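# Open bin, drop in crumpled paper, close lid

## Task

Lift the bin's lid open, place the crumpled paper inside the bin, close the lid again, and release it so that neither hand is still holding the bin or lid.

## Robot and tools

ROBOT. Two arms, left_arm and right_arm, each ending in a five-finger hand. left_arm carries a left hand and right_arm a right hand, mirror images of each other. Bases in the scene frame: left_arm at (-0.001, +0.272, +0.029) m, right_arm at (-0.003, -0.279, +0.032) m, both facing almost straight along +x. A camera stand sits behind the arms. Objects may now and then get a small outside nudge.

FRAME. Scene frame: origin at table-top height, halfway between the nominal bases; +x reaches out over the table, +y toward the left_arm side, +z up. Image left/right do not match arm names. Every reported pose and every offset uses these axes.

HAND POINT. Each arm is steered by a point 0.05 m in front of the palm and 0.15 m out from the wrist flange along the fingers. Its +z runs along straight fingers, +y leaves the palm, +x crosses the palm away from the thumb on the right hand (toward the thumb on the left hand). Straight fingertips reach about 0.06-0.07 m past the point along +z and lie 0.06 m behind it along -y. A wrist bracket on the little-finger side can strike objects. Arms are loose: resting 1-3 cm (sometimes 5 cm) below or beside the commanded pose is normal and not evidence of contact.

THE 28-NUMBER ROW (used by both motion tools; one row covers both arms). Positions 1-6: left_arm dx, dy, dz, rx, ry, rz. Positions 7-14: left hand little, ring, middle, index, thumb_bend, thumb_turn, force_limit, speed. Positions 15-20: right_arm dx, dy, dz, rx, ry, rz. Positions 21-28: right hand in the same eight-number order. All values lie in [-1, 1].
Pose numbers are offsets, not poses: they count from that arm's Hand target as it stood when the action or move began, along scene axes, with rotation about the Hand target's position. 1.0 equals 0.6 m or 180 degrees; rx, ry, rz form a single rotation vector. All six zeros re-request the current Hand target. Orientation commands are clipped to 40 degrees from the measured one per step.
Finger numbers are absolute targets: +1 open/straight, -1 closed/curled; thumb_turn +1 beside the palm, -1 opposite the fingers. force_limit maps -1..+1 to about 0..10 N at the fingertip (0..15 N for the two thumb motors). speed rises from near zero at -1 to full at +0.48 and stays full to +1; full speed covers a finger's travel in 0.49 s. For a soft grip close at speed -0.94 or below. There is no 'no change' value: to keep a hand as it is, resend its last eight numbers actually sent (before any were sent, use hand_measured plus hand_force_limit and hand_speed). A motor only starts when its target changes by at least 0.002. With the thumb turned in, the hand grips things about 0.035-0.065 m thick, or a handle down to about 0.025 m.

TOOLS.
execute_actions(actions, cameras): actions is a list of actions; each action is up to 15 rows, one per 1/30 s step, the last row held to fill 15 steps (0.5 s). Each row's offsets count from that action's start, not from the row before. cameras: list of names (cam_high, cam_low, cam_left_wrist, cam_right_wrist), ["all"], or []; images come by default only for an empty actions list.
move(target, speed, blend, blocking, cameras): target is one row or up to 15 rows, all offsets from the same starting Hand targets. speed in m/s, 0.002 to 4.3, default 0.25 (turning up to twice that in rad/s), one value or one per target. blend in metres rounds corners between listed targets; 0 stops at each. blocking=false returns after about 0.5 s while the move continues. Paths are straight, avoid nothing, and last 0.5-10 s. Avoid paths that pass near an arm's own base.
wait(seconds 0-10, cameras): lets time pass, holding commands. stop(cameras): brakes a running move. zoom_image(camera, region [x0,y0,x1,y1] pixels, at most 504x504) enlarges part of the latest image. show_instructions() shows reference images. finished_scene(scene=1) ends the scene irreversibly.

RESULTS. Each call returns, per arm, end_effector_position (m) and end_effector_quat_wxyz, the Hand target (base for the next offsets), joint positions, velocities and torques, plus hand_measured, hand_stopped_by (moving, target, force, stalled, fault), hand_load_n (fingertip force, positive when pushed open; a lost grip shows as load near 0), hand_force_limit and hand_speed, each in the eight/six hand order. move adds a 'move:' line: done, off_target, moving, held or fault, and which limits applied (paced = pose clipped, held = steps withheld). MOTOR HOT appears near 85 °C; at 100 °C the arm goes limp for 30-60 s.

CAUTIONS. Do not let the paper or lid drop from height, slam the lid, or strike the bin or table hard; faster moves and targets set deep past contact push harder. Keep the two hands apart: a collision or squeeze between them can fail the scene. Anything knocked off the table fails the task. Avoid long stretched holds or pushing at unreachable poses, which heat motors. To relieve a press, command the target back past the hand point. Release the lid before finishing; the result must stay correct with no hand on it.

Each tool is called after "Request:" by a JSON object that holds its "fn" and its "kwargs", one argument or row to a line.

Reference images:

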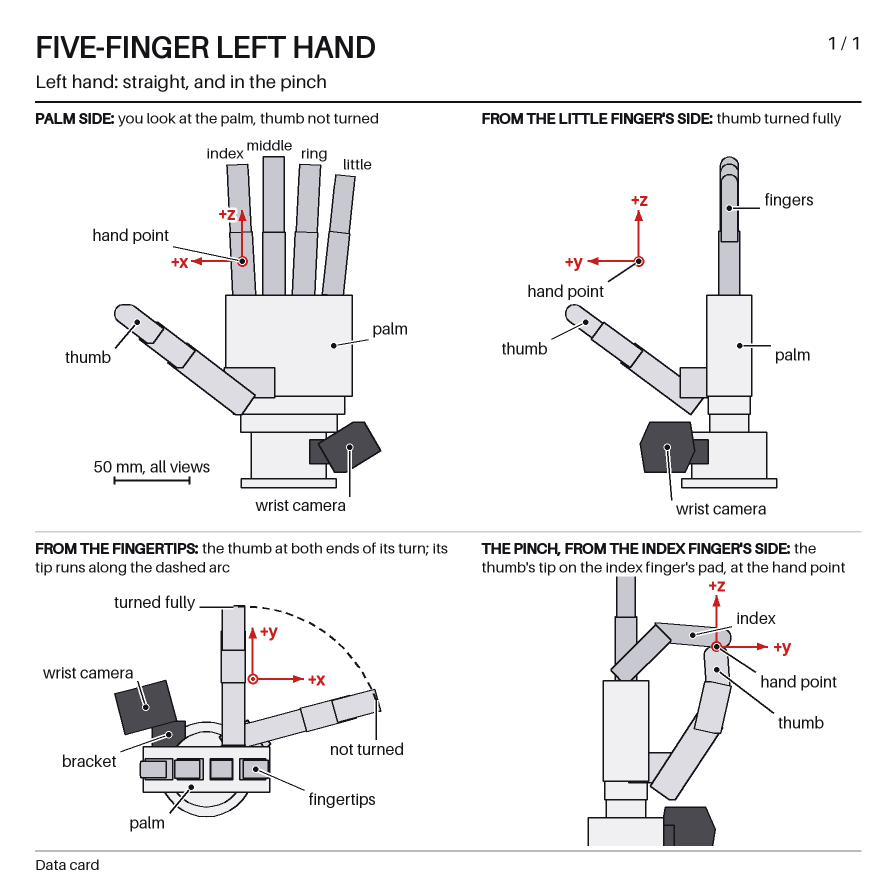

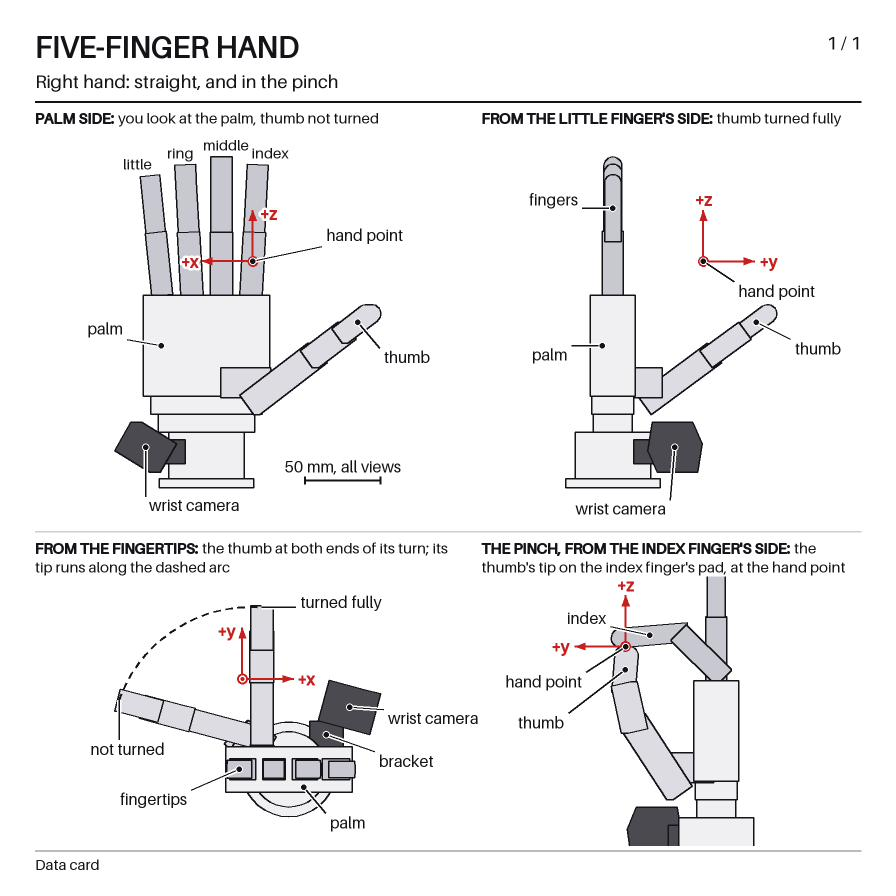

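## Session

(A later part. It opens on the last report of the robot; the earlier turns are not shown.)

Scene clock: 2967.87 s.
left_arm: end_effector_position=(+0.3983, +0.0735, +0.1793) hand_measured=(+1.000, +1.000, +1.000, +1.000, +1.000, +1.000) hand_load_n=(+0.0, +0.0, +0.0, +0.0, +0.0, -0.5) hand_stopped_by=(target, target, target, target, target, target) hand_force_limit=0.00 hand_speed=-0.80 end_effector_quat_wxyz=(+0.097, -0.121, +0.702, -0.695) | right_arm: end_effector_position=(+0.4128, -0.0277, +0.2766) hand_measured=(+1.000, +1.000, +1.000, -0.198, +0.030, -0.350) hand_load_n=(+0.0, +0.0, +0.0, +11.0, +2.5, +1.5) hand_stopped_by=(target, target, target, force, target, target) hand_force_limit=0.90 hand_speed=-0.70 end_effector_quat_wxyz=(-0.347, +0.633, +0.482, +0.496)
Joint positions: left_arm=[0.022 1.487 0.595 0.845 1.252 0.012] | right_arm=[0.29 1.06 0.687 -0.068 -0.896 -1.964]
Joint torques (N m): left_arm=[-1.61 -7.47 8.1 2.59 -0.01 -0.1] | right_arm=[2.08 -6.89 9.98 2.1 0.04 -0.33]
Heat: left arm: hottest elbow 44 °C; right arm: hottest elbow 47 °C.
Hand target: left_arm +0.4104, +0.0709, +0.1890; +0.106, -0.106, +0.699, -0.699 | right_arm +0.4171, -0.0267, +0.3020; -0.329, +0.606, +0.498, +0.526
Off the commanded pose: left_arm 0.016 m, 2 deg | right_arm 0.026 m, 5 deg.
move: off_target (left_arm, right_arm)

Request:
{"fn": "move", "kwargs": {
  "target": [0.0104,-0.0333,0.004,0,0,0,1,1,1,1,1,1,0,-0.8,0,0,0,0,0,0,1,1,1,-0.5,0.03,-0.35,0.9,-0.7],
  "speed": 0.05,
  "cameras": ["cam_high","cam_left_wrist","cam_right_wrist"]
}}

Request:
{"fn": "zoom_image", "kwargs": {
  "camera": "cam_high",
  "region": [270, 130, 400, 230]
}}

Scene clock: 2971.50 s.
left_arm: end_effector_position=(+0.4028, +0.0545, +0.1801) hand_measured=(+1.000, +1.000, +1.000, +1.000, +1.000, +1.000) hand_load_n=(+0.0, +0.0, +0.0, +0.0, +0.0, +0.0) hand_stopped_by=(target, target, target, target, target, target) hand_force_limit=0.00 hand_speed=-0.80 end_effector_quat_wxyz=(+0.098, -0.119, +0.702, -0.695) | right_arm: end_effector_position=(+0.4129, -0.0276, +0.2767) hand_measured=(+1.000, +1.000, +1.000, -0.198, +0.030, -0.350) hand_load_n=(+0.0, +0.0, +0.0, +11.0, +2.5, +2.0) hand_stopped_by=(target, target, target, force, target, target) hand_force_limit=0.90 hand_speed=-0.70 end_effector_quat_wxyz=(-0.347, +0.633, +0.483, +0.497)
Joint positions: left_arm=[-0.029 1.497 0.609 0.845 1.201 0.012] | right_arm=[0.29 1.06 0.687 -0.068 -0.896 -1.966]
Joint torques (N m): left_arm=[-1.61 -7.53 8.69 2.19 -0.02 -0.11] | right_arm=[2.02 -6.83 9.98 2.1 0.04 -0.33]
Heat: left arm: hottest elbow 44 °C; right arm: hottest elbow 47 °C.
Hand target: left_arm +0.4166, +0.0509, +0.1914; +0.106, -0.106, +0.699, -0.699 | right_arm +0.4171, -0.0267, +0.3020; -0.329, +0.606, +0.498, +0.526
Off the commanded pose: left_arm 0.018 m, 2 deg | right_arm 0.026 m, 5 deg.
move: off_target (left_arm, right_arm)
camera_calibration:
cam_left_wrist: T_world_to_cam=[[-0.13714, -0.0904662, 0.986412, -0.122514], [-0.964457, 0.239262, -0.112144, 0.39539], [-0.225866, -0.966731, -0.120063, 0.279053], [0, 0, 0, 1]] pos_world=[0.427564, 0.164084, 0.198694]
cam_right_wrist: T_world_to_cam=[[0.928215, -0.19061, 0.319506, -0.476408], [0.0534577, -0.781545, -0.621554, 0.12584], [0.368183, 0.594016, -0.715253, 0.175167], [0, 0, 0, 1]] pos_world=[0.370988, -0.0965102, 0.355721]
Images, in order (width x height): cam_high 672x504, cam_left_wrist 672x504, cam_right_wrist 672x504.

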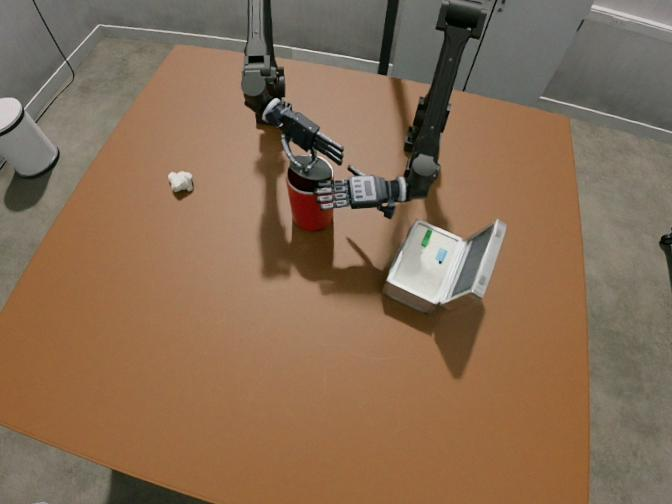

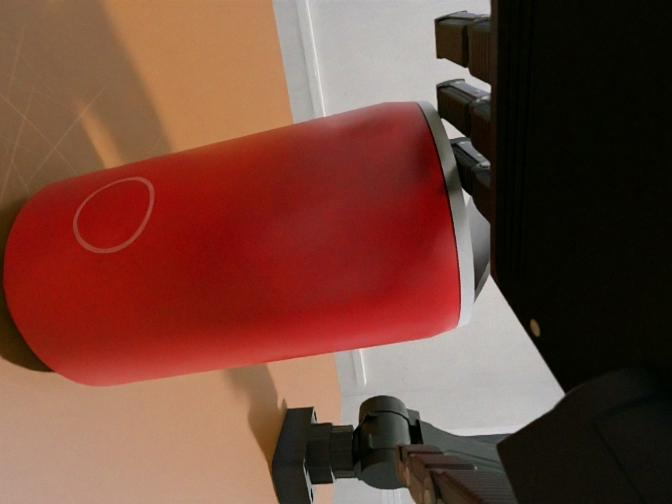

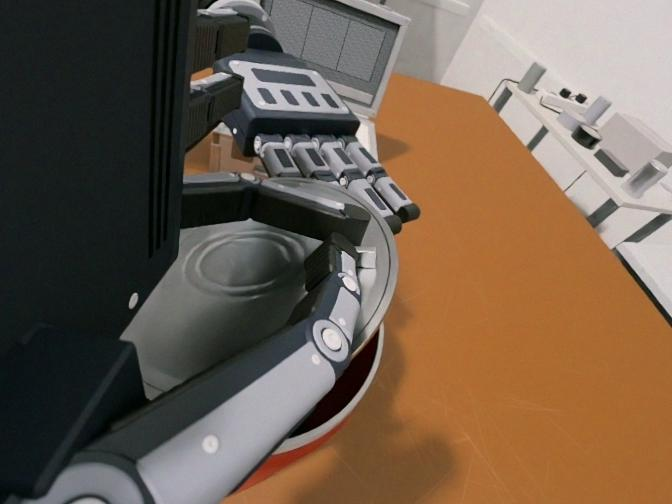

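Scaled by 3.877 from the camera's 672x504 image, which has a finer 960x720 frame.

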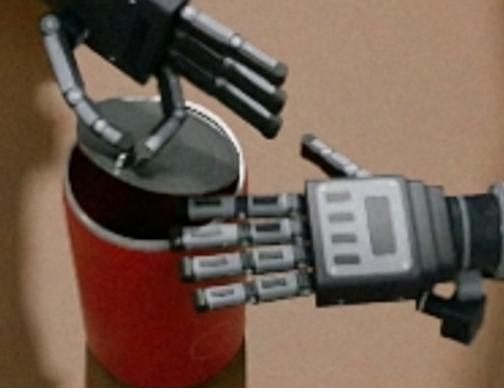

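Request:
{"fn": "move", "kwargs": {
  "target": [
    [-0.012,-0.0133,0.002,0,0,0,1,1,1,1,1,1,0,-0.8,0,0,0,0,0,0,1,1,1,-0.5,0.03,-0.35,0.9,-0.7],
    [-0.012,-0.0133,0.018,0,0,0,1,1,1,1,1,1,0,-0.8,0,0,0,0,0,0,1,1,1,-0.5,0.03,-0.35,0.9,-0.7]
  ],
  "speed": 0.05,
  "cameras": ["cam_high","cam_left_wrist","cam_right_wrist"]
}}

Request:
{"fn": "zoom_image", "kwargs": {
  "camera": "cam_high",
  "region": [270, 130, 400, 230]
}}

Scene clock: 2982.57 s.
left_arm: end_effector_position=(+0.4040, +0.0502, +0.1848) hand_measured=(+1.000, +1.000, +1.000, +1.000, +1.000, +1.000) hand_load_n=(+0.0, +0.0, +0.0, +0.0, +0.0, +0.0) hand_stopped_by=(target, target, target, target, target, target) hand_force_limit=0.00 hand_speed=-0.80 end_effector_quat_wxyz=(+0.106, -0.118, +0.701, -0.695) | right_arm: end_effector_position=(+0.4129, -0.0276, +0.2767) hand_measured=(+1.000, +1.000, +1.000, -0.198, +0.030, -0.350) hand_load_n=(+0.0, +0.0, +0.0, +11.0, +2.0, +1.5) hand_stopped_by=(target, target, target, force, target, target) hand_force_limit=0.90 hand_speed=-0.70 end_effector_quat_wxyz=(-0.347, +0.633, +0.483, +0.497)
Joint positions: left_arm=[-0.041 1.484 0.609 0.845 1.18 0.012] | right_arm=[0.29 1.06 0.687 -0.068 -0.896 -1.966]
Joint torques (N m): left_arm=[-1.73 -9.82 8.13 0.91 -0.03 -0.14] | right_arm=[2.08 -6.83 9.98 2.11 0.04 -0.33]
Heat: left arm: hottest elbow 44 °C; right arm: hottest elbow 47 °C.
Hand target: left_arm +0.4094, +0.0429, +0.2022; +0.106, -0.106, +0.699, -0.699 | right_arm +0.4171, -0.0267, +0.3020; -0.329, +0.606, +0.498, +0.526
Off the commanded pose: left_arm 0.020 m, 2 deg | right_arm 0.026 m, 5 deg.
move: off_target (left_arm, right_arm)
camera_calibration:
cam_left_wrist: T_world_to_cam=[[-0.148427, -0.091728, 0.98466, -0.122426], [-0.965177, 0.230325, -0.124034, 0.401074], [-0.215415, -0.968781, -0.12272, 0.272192], [0, 0, 0, 1]] pos_world=[0.42757, 0.160087, 0.203698]
cam_right_wrist: T_world_to_cam=[[0.928215, -0.19061, 0.319506, -0.476408], [0.0534577, -0.781545, -0.621554, 0.12584], [0.368183, 0.594016, -0.715253, 0.175167], [0, 0, 0, 1]] pos_world=[0.370988, -0.0965102, 0.355721]
Images, in order (width x height): cam_high 672x504, cam_left_wrist 672x504, cam_right_wrist 672x504.

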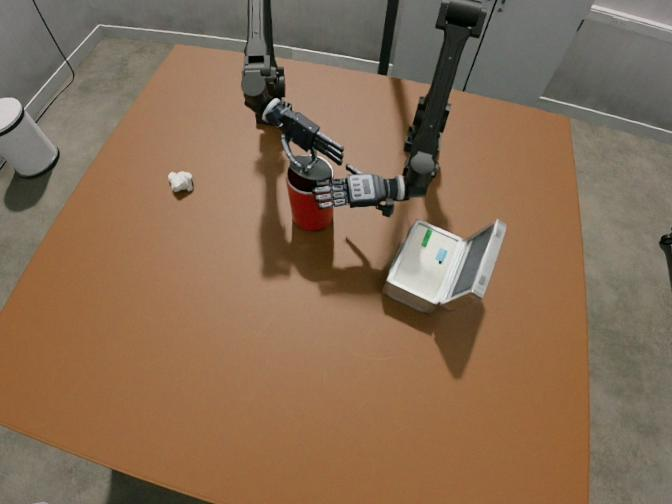

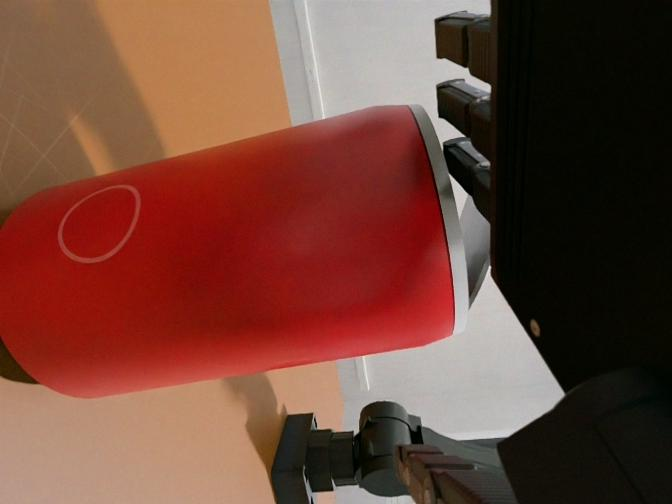

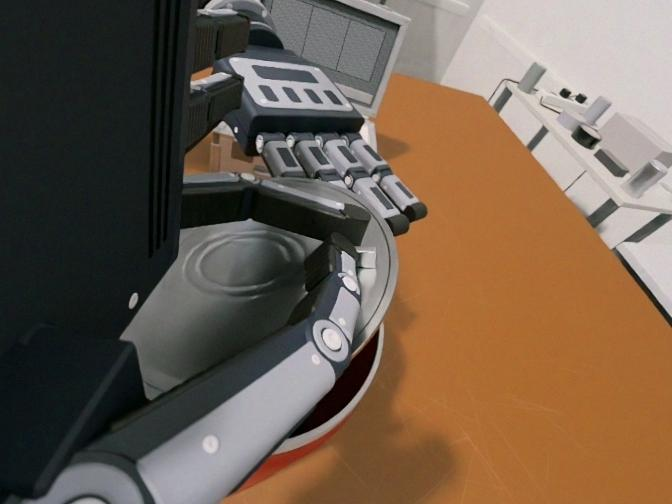

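Scaled by 3.877 from the camera's 672x504 image, which has a finer 960x720 frame.

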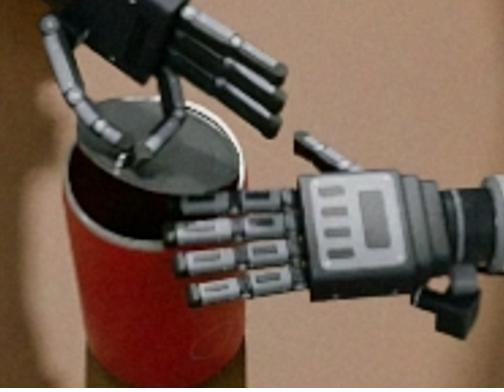

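Request:
{"fn": "move", "kwargs": {
  "target": [-0.025,-0.012,-0.006,0,0,0,1,1,1,1,1,1,0,-0.8,0,0,0,0,0,0,1,1,1,-0.5,0.03,-0.35,0.9,-0.7],
  "speed": 0.04,
  "cameras": ["cam_high","cam_right_wrist"]
}}

Scene clock: 3000.50 s.
left_arm: end_effector_position=(+0.4006, +0.0446, +0.1887) hand_measured=(+1.000, +1.000, +1.000, +1.000, +1.000, +1.000) hand_load_n=(-0.5, -0.5, +0.0, +0.0, +0.0, +0.0) hand_stopped_by=(target, target, target, target, target, target) hand_force_limit=0.00 hand_speed=-0.80 end_effector_quat_wxyz=(+0.112, -0.118, +0.700, -0.695) | right_arm: end_effector_position=(+0.4127, -0.0277, +0.2774) hand_measured=(+1.000, +1.000, +1.000, -0.198, +0.030, -0.350) hand_load_n=(+0.0, +0.0, +0.0, +11.5, +4.5, +1.5) hand_stopped_by=(target, target, target, force, target, target) hand_force_limit=0.90 hand_speed=-0.70 end_effector_quat_wxyz=(-0.346, +0.632, +0.483, +0.497)
Joint positions: left_arm=[-0.058 1.464 0.599 0.845 1.155 0.012] | right_arm=[0.29 1.059 0.687 -0.068 -0.896 -1.966]
Joint torques (N m): left_arm=[-1.9 -9.88 5.86 1.48 0.03 -0.12] | right_arm=[1.96 -6.71 10 2.1 0.04 -0.32]
Heat: left arm: hottest elbow 45 °C; right arm: hottest elbow 47 °C.
Hand target: left_arm +0.3944, +0.0357, +0.1986; +0.106, -0.106, +0.699, -0.699 | right_arm +0.4171, -0.0267, +0.3020; -0.329, +0.606, +0.498, +0.526
Off the commanded pose: left_arm 0.015 m, 2 deg | right_arm 0.025 m, 5 deg.
move: off_target (left_arm, right_arm)
camera_calibration:
cam_right_wrist: T_world_to_cam=[[0.927738, -0.190774, 0.320792, -0.47664], [0.054384, -0.781226, -0.621874, 0.125956], [0.369248, 0.594383, -0.714398, 0.175103], [0, 0, 0, 1]] pos_world=[0.370691, -0.0966093, 0.356324]
Images, in order (width x height): cam_high 672x504, cam_right_wrist 672x504.

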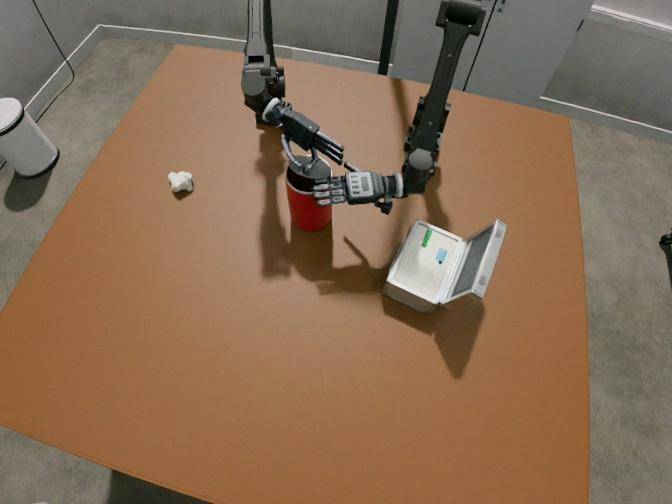

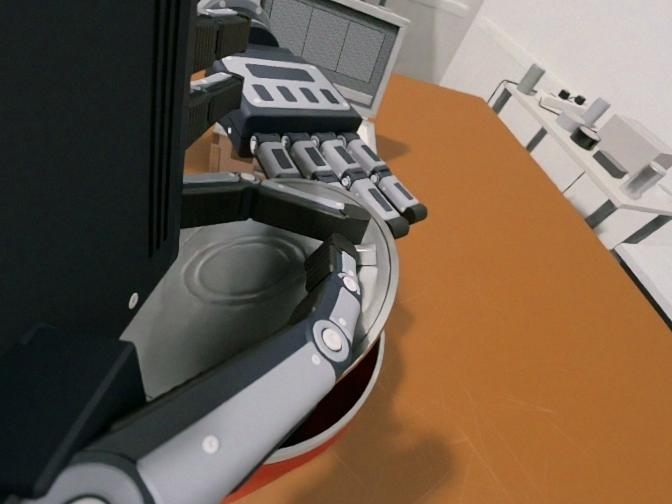

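Request:
{"fn": "zoom_image", "kwargs": {
  "camera": "cam_right_wrist",
  "region": [220, 100, 440, 265]
}}

Request:
{"fn": "zoom_image", "kwargs": {
  "camera": "cam_high",
  "region": [270, 130, 400, 230]
}}

Scaled by 2.291 from the camera's 672x504 image, which has a finer 960x720 frame.

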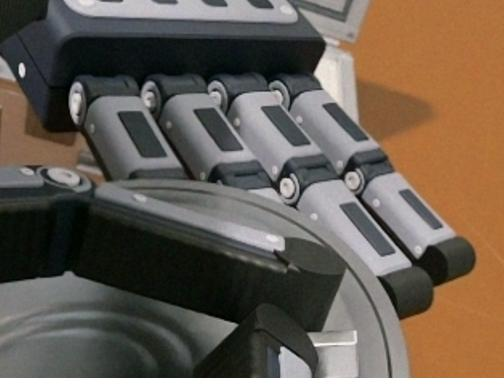

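Scaled by 3.877 from the camera's 672x504 image, which has a finer 960x720 frame.

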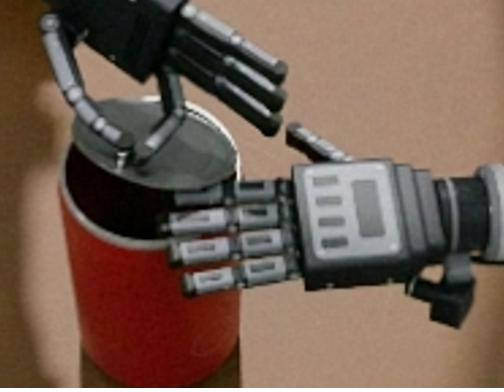

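Request:
{"fn": "move", "kwargs": {
  "target": [0.0,0.0,0.018,0,0,0,1,1,1,1,1,1,0,-0.8,0,0,0,0,0,0,1,1,1,-0.5,0.03,-0.35,0.9,-0.7],
  "speed": 0.04,
  "cameras": ["cam_high","cam_right_wrist"]
}}

Request:
{"fn": "zoom_image", "kwargs": {
  "camera": "cam_right_wrist",
  "region": [220, 100, 440, 265]
}}

Request:
{"fn": "zoom_image", "kwargs": {
  "camera": "cam_high",
  "region": [270, 130, 400, 230]
}}

Scene clock: 3025.80 s.
left_arm: end_effector_position=(+0.3984, +0.0449, +0.1925) hand_measured=(+1.000, +1.000, +1.000, +1.000, +1.000, +1.000) hand_load_n=(+0.0, +0.0, +0.0, -1.0, +0.0, +0.0) hand_stopped_by=(target, target, target, target, target, target) hand_force_limit=0.00 hand_speed=-0.80 end_effector_quat_wxyz=(+0.108, -0.123, +0.701, -0.694) | right_arm: end_effector_position=(+0.4122, -0.0279, +0.2816) hand_measured=(+1.000, +1.000, +1.000, -0.198, +0.030, -0.350) hand_load_n=(+0.0, +0.0, +0.0, +12.0, +5.0, +1.5) hand_stopped_by=(target, target, target, force, target, target) hand_force_limit=0.90 hand_speed=-0.70 end_effector_quat_wxyz=(-0.344, +0.628, +0.485, +0.502)
Joint positions: left_arm=[-0.058 1.444 0.599 0.811 1.152 0.012] | right_arm=[0.29 1.051 0.687 -0.066 -0.896 -1.972]
Joint torques (N m): left_arm=[-1.9 -10.4 6.86 1.26 0.11 -0.13] | right_arm=[1.96 -5.95 10.03 2.1 0.04 -0.26]
Heat: left arm: hottest elbow 44 °C; right arm: hottest elbow 47 °C.
Hand target: left_arm +0.3944, +0.0357, +0.2094; +0.106, -0.106, +0.699, -0.699 | right_arm +0.4171, -0.0267, +0.3020; -0.329, +0.606, +0.498, +0.526
Off the commanded pose: left_arm 0.020 m, 2 deg | right_arm 0.021 m, 4 deg.
move: off_target (left_arm, right_arm)
camera_calibration:
cam_right_wrist: T_world_to_cam=[[0.923353, -0.189546, 0.333904, -0.4794], [0.0646227, -0.780523, -0.621778, 0.124185], [0.378475, 0.595698, -0.708449, 0.172851], [0, 0, 0, 1]] pos_world=[0.36921, -0.0969056, 0.359745]
Images, in order (width x height): cam_high 672x504, cam_right_wrist 672x504.

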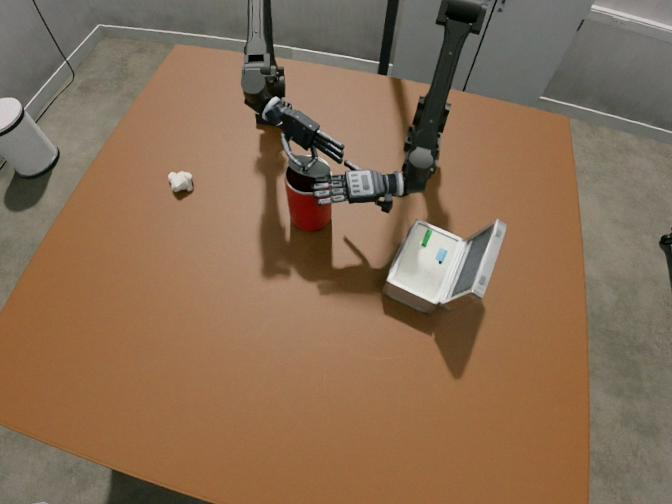

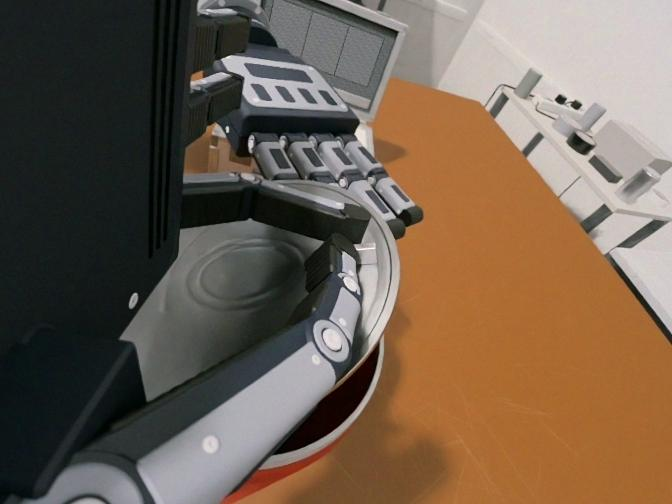

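Scaled by 2.291 from the camera's 672x504 image, which has a finer 960x720 frame.

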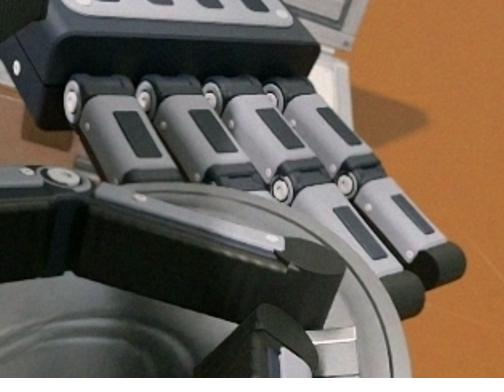

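Scaled by 3.877 from the camera's 672x504 image, which has a finer 960x720 frame.

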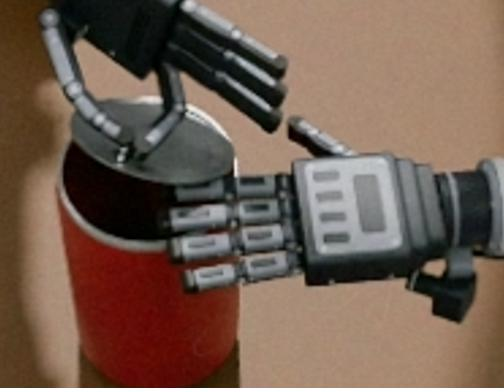

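Request:
{"fn": "move", "kwargs": {
  "target": [0.0,0.0,0.01,0,0,0,1,1,1,1,1,1,0,-0.8,0,0,0,0,0,0,1,1,1,-0.12,0.03,-0.35,0.9,-0.7],
  "speed": 0.04,
  "cameras": ["cam_high","cam_right_wrist"]
}}

Scene clock: 3034.40 s.
left_arm: end_effector_position=(+0.3964, +0.0451, +0.1993) hand_measured=(+1.000, +1.000, +1.000, +1.000, +1.000, +1.000) hand_load_n=(+0.0, +0.0, +0.5, -0.5, +0.0, +0.0) hand_stopped_by=(target, target, target, target, target, target) hand_force_limit=0.00 hand_speed=-0.80 end_effector_quat_wxyz=(+0.110, -0.122, +0.701, -0.694) | right_arm: end_effector_position=(+0.4152, -0.0318, +0.2826) hand_measured=(+1.000, +1.000, +1.000, -0.120, +0.030, -0.350) hand_load_n=(-0.5, +0.0, +0.0, -0.5, +0.0, +0.0) hand_stopped_by=(target, target, target, target, target, target) hand_force_limit=0.90 hand_speed=-0.70 end_effector_quat_wxyz=(-0.339, +0.628, +0.485, +0.506)
Joint positions: left_arm=[-0.058 1.421 0.599 0.793 1.152 0.012] | right_arm=[0.28 1.051 0.687 -0.063 -0.895 -1.978]
Joint torques (N m): left_arm=[-1.85 -9.7 7.5 1.09 0.11 -0.13] | right_arm=[2.02 -5.89 10.07 1.98 -0.04 -0.2]
Heat: left arm: hottest elbow 44 °C; right arm: hottest elbow 47 °C.
Hand target: left_arm +0.3944, +0.0357, +0.2154; +0.106, -0.106, +0.699, -0.699 | right_arm +0.4171, -0.0267, +0.3020; -0.329, +0.606, +0.498, +0.526
Off the commanded pose: left_arm 0.019 m, 2 deg | right_arm 0.020 m, 4 deg.
move: off_target (left_arm, right_arm)
camera_calibration:
cam_right_wrist: T_world_to_cam=[[0.918644, -0.197354, 0.342265, -0.483981], [0.0630269, -0.782005, -0.620077, 0.121739], [0.390027, 0.591202, -0.705945, 0.169154], [0, 0, 0, 1]] pos_world=[0.370959, -0.100319, 0.360551]
Images, in order (width x height): cam_high 672x504, cam_right_wrist 672x504.

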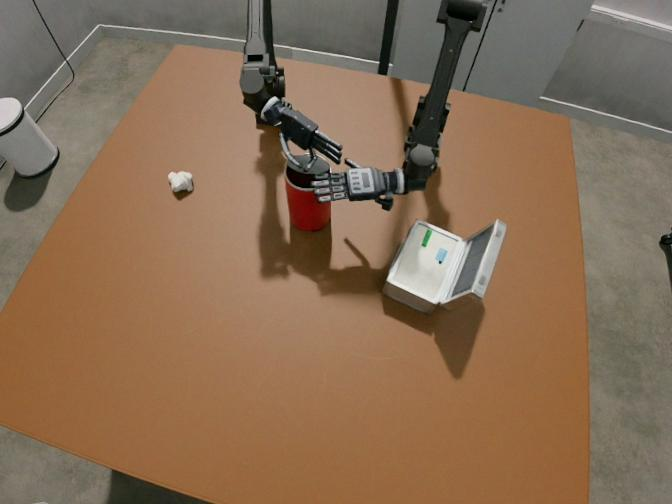

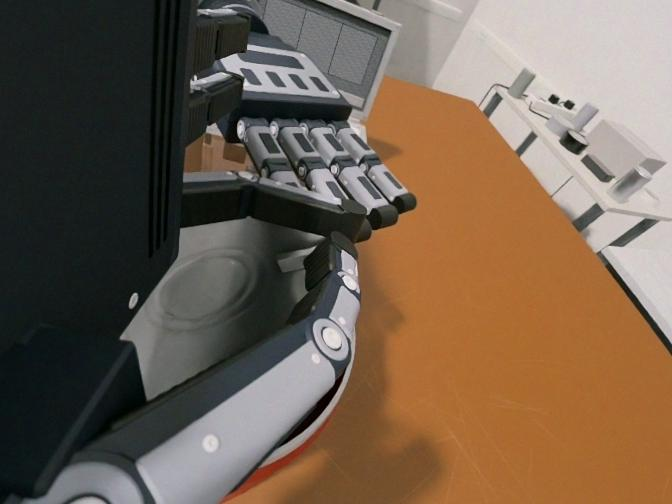

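Request:
{"fn": "zoom_image", "kwargs": {
  "camera": "cam_right_wrist",
  "region": [180, 150, 440, 345]
}}

Request:
{"fn": "zoom_image", "kwargs": {
  "camera": "cam_high",
  "region": [270, 130, 400, 230]
}}

Scaled by 1.938 from the camera's 672x504 image, which has a finer 960x720 frame.

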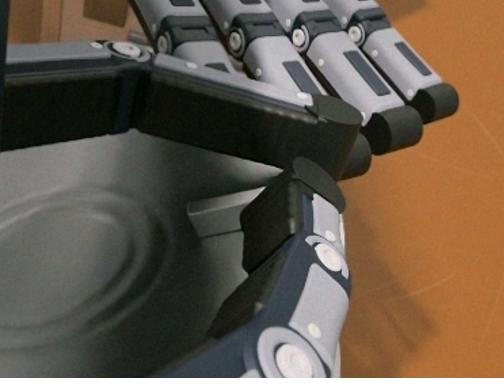

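Scaled by 3.877 from the camera's 672x504 image, which has a finer 960x720 frame.

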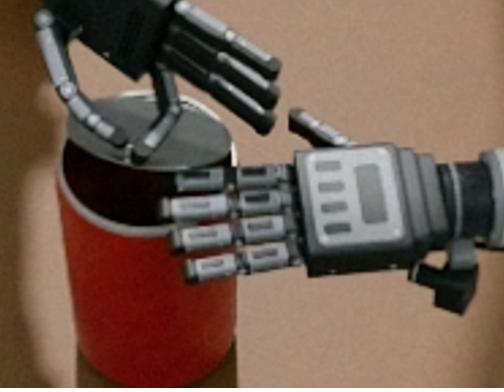

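Request:
{"fn": "zoom_image", "kwargs": {
  "camera": "cam_right_wrist",
  "region": [250, 200, 380, 300]
}}

Request:
{"fn": "zoom_image", "kwargs": {
  "camera": "cam_high",
  "region": [280, 145, 340, 191]
}}

Scaled by 3.877 from the camera's 672x504 image, which has a finer 960x720 frame.

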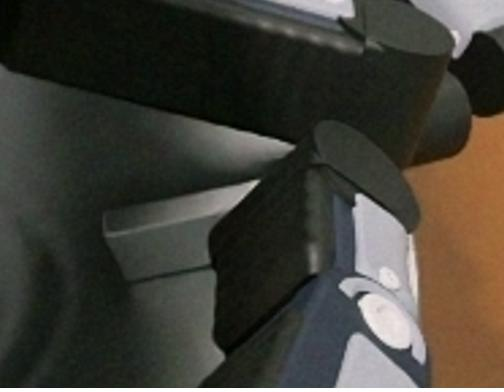

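Scaled by 8.400 from the camera's 672x504 image, which has a finer 960x720 frame.

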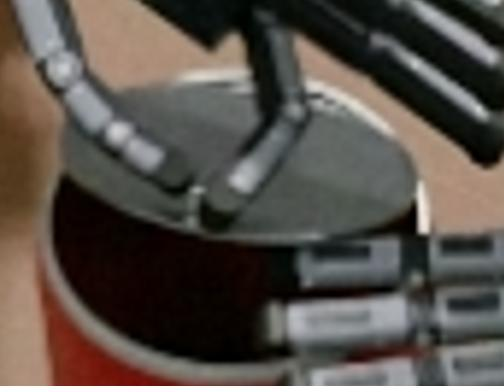

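Request:
{"fn": "move", "kwargs": {
  "target": [0.0,0.0,0.0,0,0,0,1,1,1,1,1,1,0,-0.8,0,-0.003,0.05,0,0,0,1,1,1,-0.03,0.03,-0.35,0.9,-0.7],
  "speed": 0.05,
  "cameras": ["cam_high","cam_right_wrist"]
}}

Request:
{"fn": "zoom_image", "kwargs": {
  "camera": "cam_high",
  "region": [270, 130, 400, 230]
}}

Scene clock: 3066.83 s.
left_arm: end_effector_position=(+0.3959, +0.0445, +0.2005) hand_measured=(+1.000, +1.000, +1.000, +1.000, +1.000, +1.000) hand_load_n=(+0.0, +0.0, +0.0, -0.5, +0.0, +0.0) hand_stopped_by=(target, target, target, target, target, target) hand_force_limit=0.00 hand_speed=-0.80 end_effector_quat_wxyz=(+0.110, -0.120, +0.701, -0.694) | right_arm: end_effector_position=(+0.4083, -0.0348, +0.2893) hand_measured=(+1.000, +1.000, +1.000, -0.030, +0.030, -0.350) hand_load_n=(+0.0, +0.0, +0.0, +0.0, +0.0, +0.0) hand_stopped_by=(target, target, target, target, target, target) hand_force_limit=0.90 hand_speed=-0.70 end_effector_quat_wxyz=(-0.341, +0.634, +0.483, +0.499)
Joint positions: left_arm=[-0.06 1.418 0.599 0.793 1.152 0.012] | right_arm=[0.279 1.02 0.698 -0.123 -0.895 -1.98]
Joint torques (N m): left_arm=[-1.79 -9.58 7.51 1.07 0.11 -0.13] | right_arm=[1.67 -6.01 14.63 0.76 -0.27 -0.21]
Heat: left arm: hottest elbow 44 °C; right arm: hottest elbow 47 °C.
Hand target: left_arm +0.3944, +0.0357, +0.2154; +0.106, -0.106, +0.699, -0.699 | right_arm +0.4171, -0.0285, +0.3320; -0.329, +0.606, +0.498, +0.526
Off the commanded pose: left_arm 0.017 m, 2 deg | right_arm 0.044 m, 5 deg.
move: off_target (left_arm, right_arm)
camera_calibration:
cam_right_wrist: T_world_to_cam=[[0.923828, -0.196399, 0.328587, -0.478552], [0.0521499, -0.785789, -0.616293, 0.127281], [0.379239, 0.586484, -0.715691, 0.185444], [0, 0, 0, 1]] pos_world=[0.365134, -0.102731, 0.368408]
Images, in order (width x height): cam_high 672x504, cam_right_wrist 672x504.

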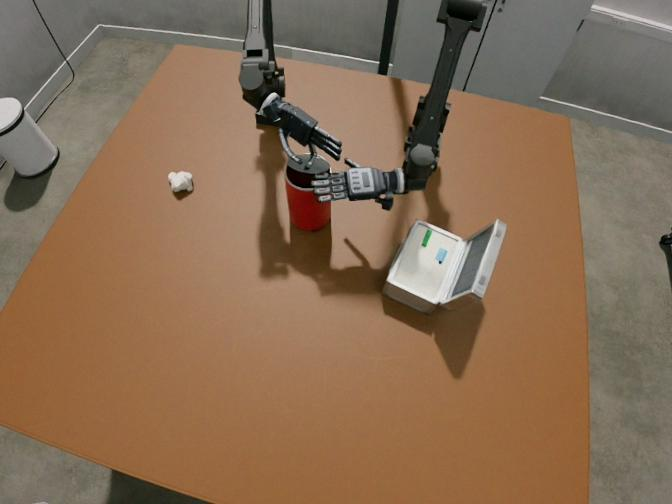

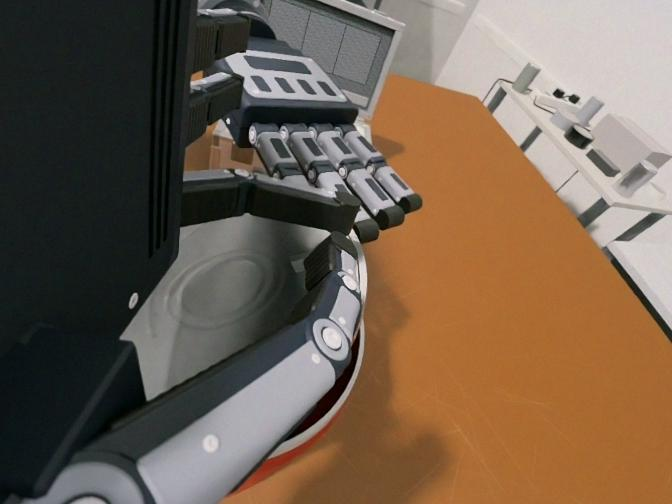

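Scaled by 3.877 from the camera's 672x504 image, which has a finer 960x720 frame.

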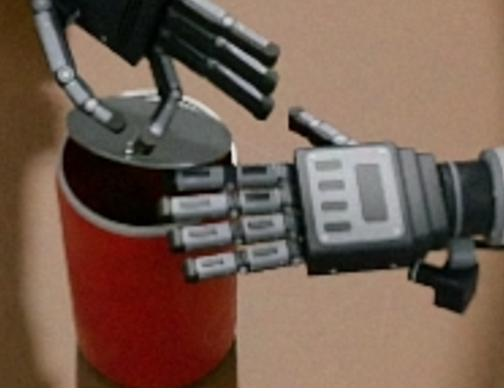

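Request:
{"fn": "move", "kwargs": {
  "target": [0.0,0.0,0.0,0,0,0,1,1,1,1,1,1,0,-0.8,0,-0.003,0.05,0,0,0,1,1,1,0.1,0.03,-0.35,0.9,-0.7],
  "speed": 0.08,
  "cameras": ["cam_high","cam_right_wrist"]
}}

Request:
{"fn": "zoom_image", "kwargs": {
  "camera": "cam_high",
  "region": [270, 130, 400, 230]
}}

Scene clock: 3070.03 s.
left_arm: end_effector_position=(+0.3959, +0.0445, +0.2005) hand_measured=(+1.000, +1.000, +1.000, +1.000, +1.000, +1.000) hand_load_n=(+0.0, +0.0, +0.0, -0.5, +0.0, +0.0) hand_stopped_by=(target, target, target, target, target, target) hand_force_limit=0.00 hand_speed=-0.80 end_effector_quat_wxyz=(+0.110, -0.120, +0.701, -0.694) | right_arm: end_effector_position=(+0.4101, -0.0339, +0.3205) hand_measured=(+1.000, +1.000, +1.000, +0.100, +0.030, -0.350) hand_load_n=(+0.0, +0.0, +0.0, +0.0, +0.0, +0.0) hand_stopped_by=(target, target, target, target, target, target) hand_force_limit=0.90 hand_speed=-0.70 end_effector_quat_wxyz=(-0.341, +0.633, +0.483, +0.500)
Joint positions: left_arm=[-0.06 1.418 0.599 0.793 1.152 0.012] | right_arm=[0.279 0.999 0.768 -0.214 -0.896 -1.98]
Joint torques (N m): left_arm=[-1.79 -9.58 7.53 1.09 0.11 -0.13] | right_arm=[1.14 -5.66 14.65 0.72 -0.4 -0.24]
Heat: left arm: hottest elbow 44 °C; right arm: hottest elbow 48 °C.
Hand target: left_arm +0.3944, +0.0357, +0.2154; +0.106, -0.106, +0.699, -0.699 | right_arm +0.4171, -0.0303, +0.3620; -0.329, +0.606, +0.498, +0.526
Off the commanded pose: left_arm 0.017 m, 2 deg | right_arm 0.042 m, 5 deg.
move: off_target (left_arm, right_arm)
camera_calibration:
cam_right_wrist: T_world_to_cam=[[0.923691, -0.195514, 0.329498, -0.490485], [0.053966, -0.785032, -0.6171, 0.146581], [0.379318, 0.587791, -0.714576, 0.206199], [0, 0, 0, 1]] pos_world=[0.366932, -0.102028, 0.399414]
Images, in order (width x height): cam_high 672x504, cam_right_wrist 672x504.

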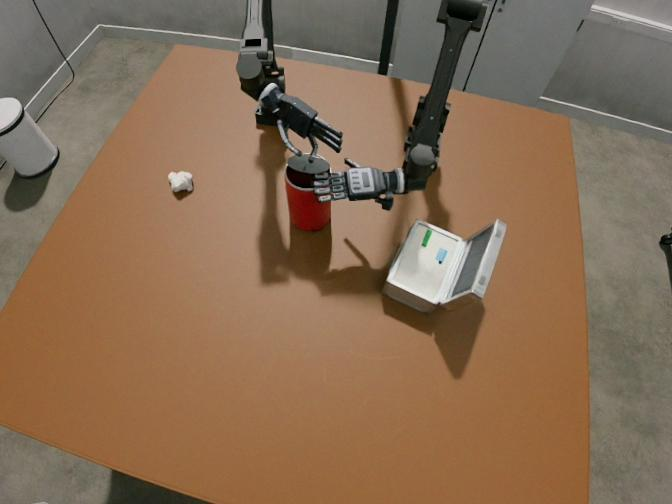

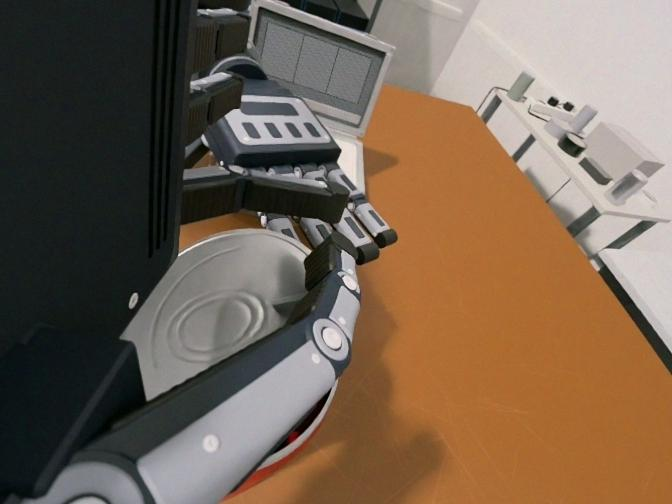

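Scaled by 3.877 from the camera's 672x504 image, which has a finer 960x720 frame.

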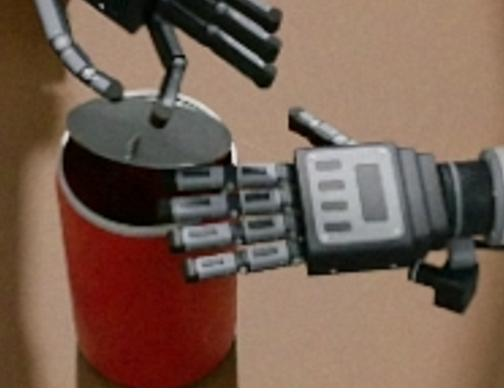

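Request:
{"fn": "move", "kwargs": {
  "target": [
    [0.0,0.0,0.0,0,0,0,1,1,1,1,1,1,0,-0.8,0,-0.08,0.04,0,0,0,1,1,1,0.5,0.03,-0.35,0.9,0.3],
    [0.0,0.0,0.0,0,0,0,1,1,1,1,1,1,0,-0.8,0,-0.45,0.04,0,0,0,1,1,1,0.5,0.03,-0.35,0.9,0.3]
  ],
  "speed": [0.12,0.25],
  "blend": [0.02,0],
  "cameras": ["cam_high","cam_right_wrist","cam_low"]
}}

Request:
{"fn": "zoom_image", "kwargs": {
  "camera": "cam_high",
  "region": [270, 130, 400, 230]
}}

Scene clock: 3084.60 s.
left_arm: end_effector_position=(+0.3959, +0.0445, +0.2005) hand_measured=(+1.000, +1.000, +1.000, +1.000, +1.000, +1.000) hand_load_n=(+0.0, +0.0, +0.0, -0.5, +0.0, -0.5) hand_stopped_by=(target, target, target, target, target, target) hand_force_limit=0.00 hand_speed=-0.80 end_effector_quat_wxyz=(+0.110, -0.120, +0.701, -0.694) | right_arm: end_effector_position=(+0.4169, -0.3022, +0.3829) hand_measured=(+1.000, +1.000, +1.000, +0.500, +0.030, -0.350) hand_load_n=(+0.0, +0.0, +0.0, +0.0, +0.0, +0.0) hand_stopped_by=(target, target, target, target, target, target) hand_force_limit=0.90 hand_speed=0.30 end_effector_quat_wxyz=(-0.317, +0.596, +0.382, +0.632)
Joint positions: left_arm=[-0.06 1.418 0.599 0.793 1.152 0.012] | right_arm=[-0.56 0.983 0.775 -0.195 -1.568 -2.079]
Joint torques (N m): left_arm=[-1.79 -9.58 7.51 1.09 0.11 -0.13] | right_arm=[1.79 -3.66 8.69 1.59 -0.48 -0.23]
Heat: left arm: hottest elbow 44 °C; right arm: hottest elbow 48 °C.
Hand target: left_arm +0.3944, +0.0357, +0.2154; +0.106, -0.106, +0.699, -0.699 | right_arm +0.4171, -0.3003, +0.3860; -0.329, +0.606, +0.498, +0.526
Off the commanded pose: left_arm 0.017 m, 2 deg | right_arm 0.004 m, 18 deg.
joint sent to its limit (right arm) — joint 5 (wrist yaw), lower limit; joint 6 (wrist roll), lower limit. The joint targets are off in position and orientation.
move: off_target (left_arm, right_arm)
camera_calibration:
cam_right_wrist: T_world_to_cam=[[0.797136, -0.458241, 0.393177, -0.620868], [0.0165789, -0.634316, -0.772896, 0.0949423], [0.603572, 0.622622, -0.498039, 0.239988], [0, 0, 0, 1]] pos_world=[0.348492, -0.373706, 0.437015]
Images, in order (width x height): cam_high 672x504, cam_low 672x504, cam_right_wrist 672x504.

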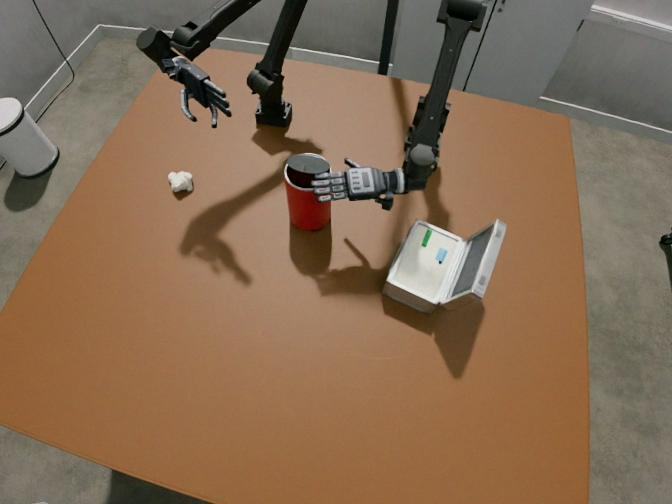

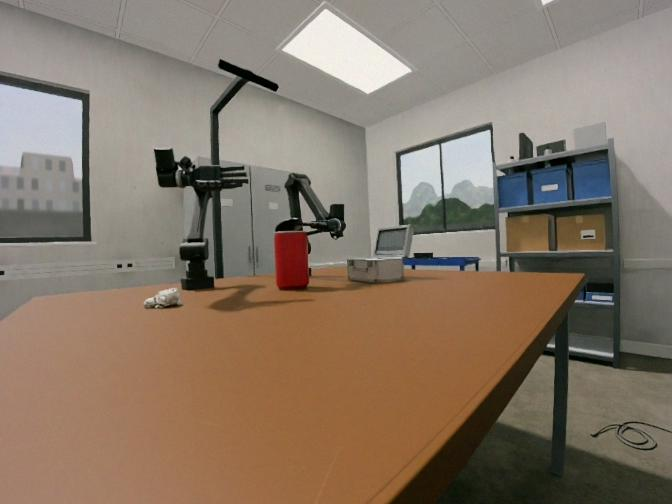

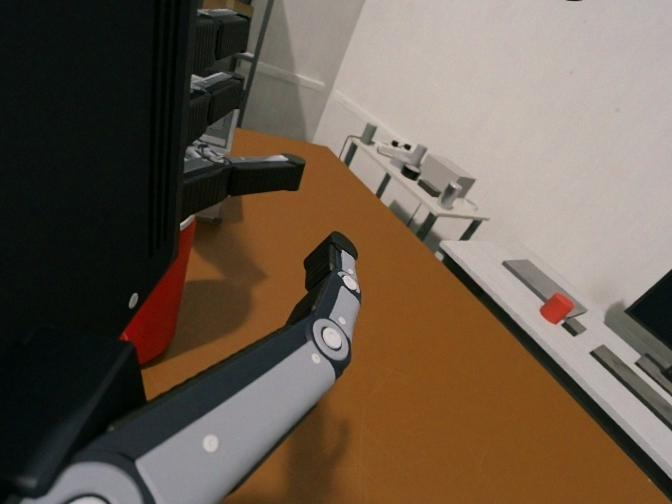

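Scaled by 3.877 from the camera's 672x504 image, which has a finer 960x720 frame.

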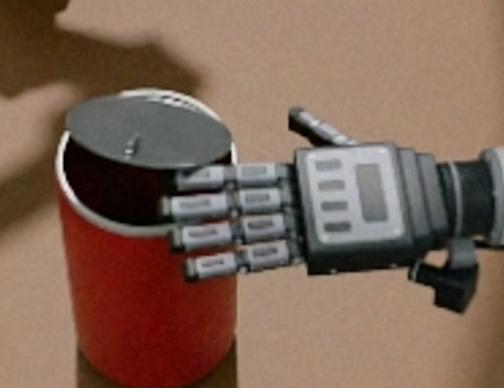

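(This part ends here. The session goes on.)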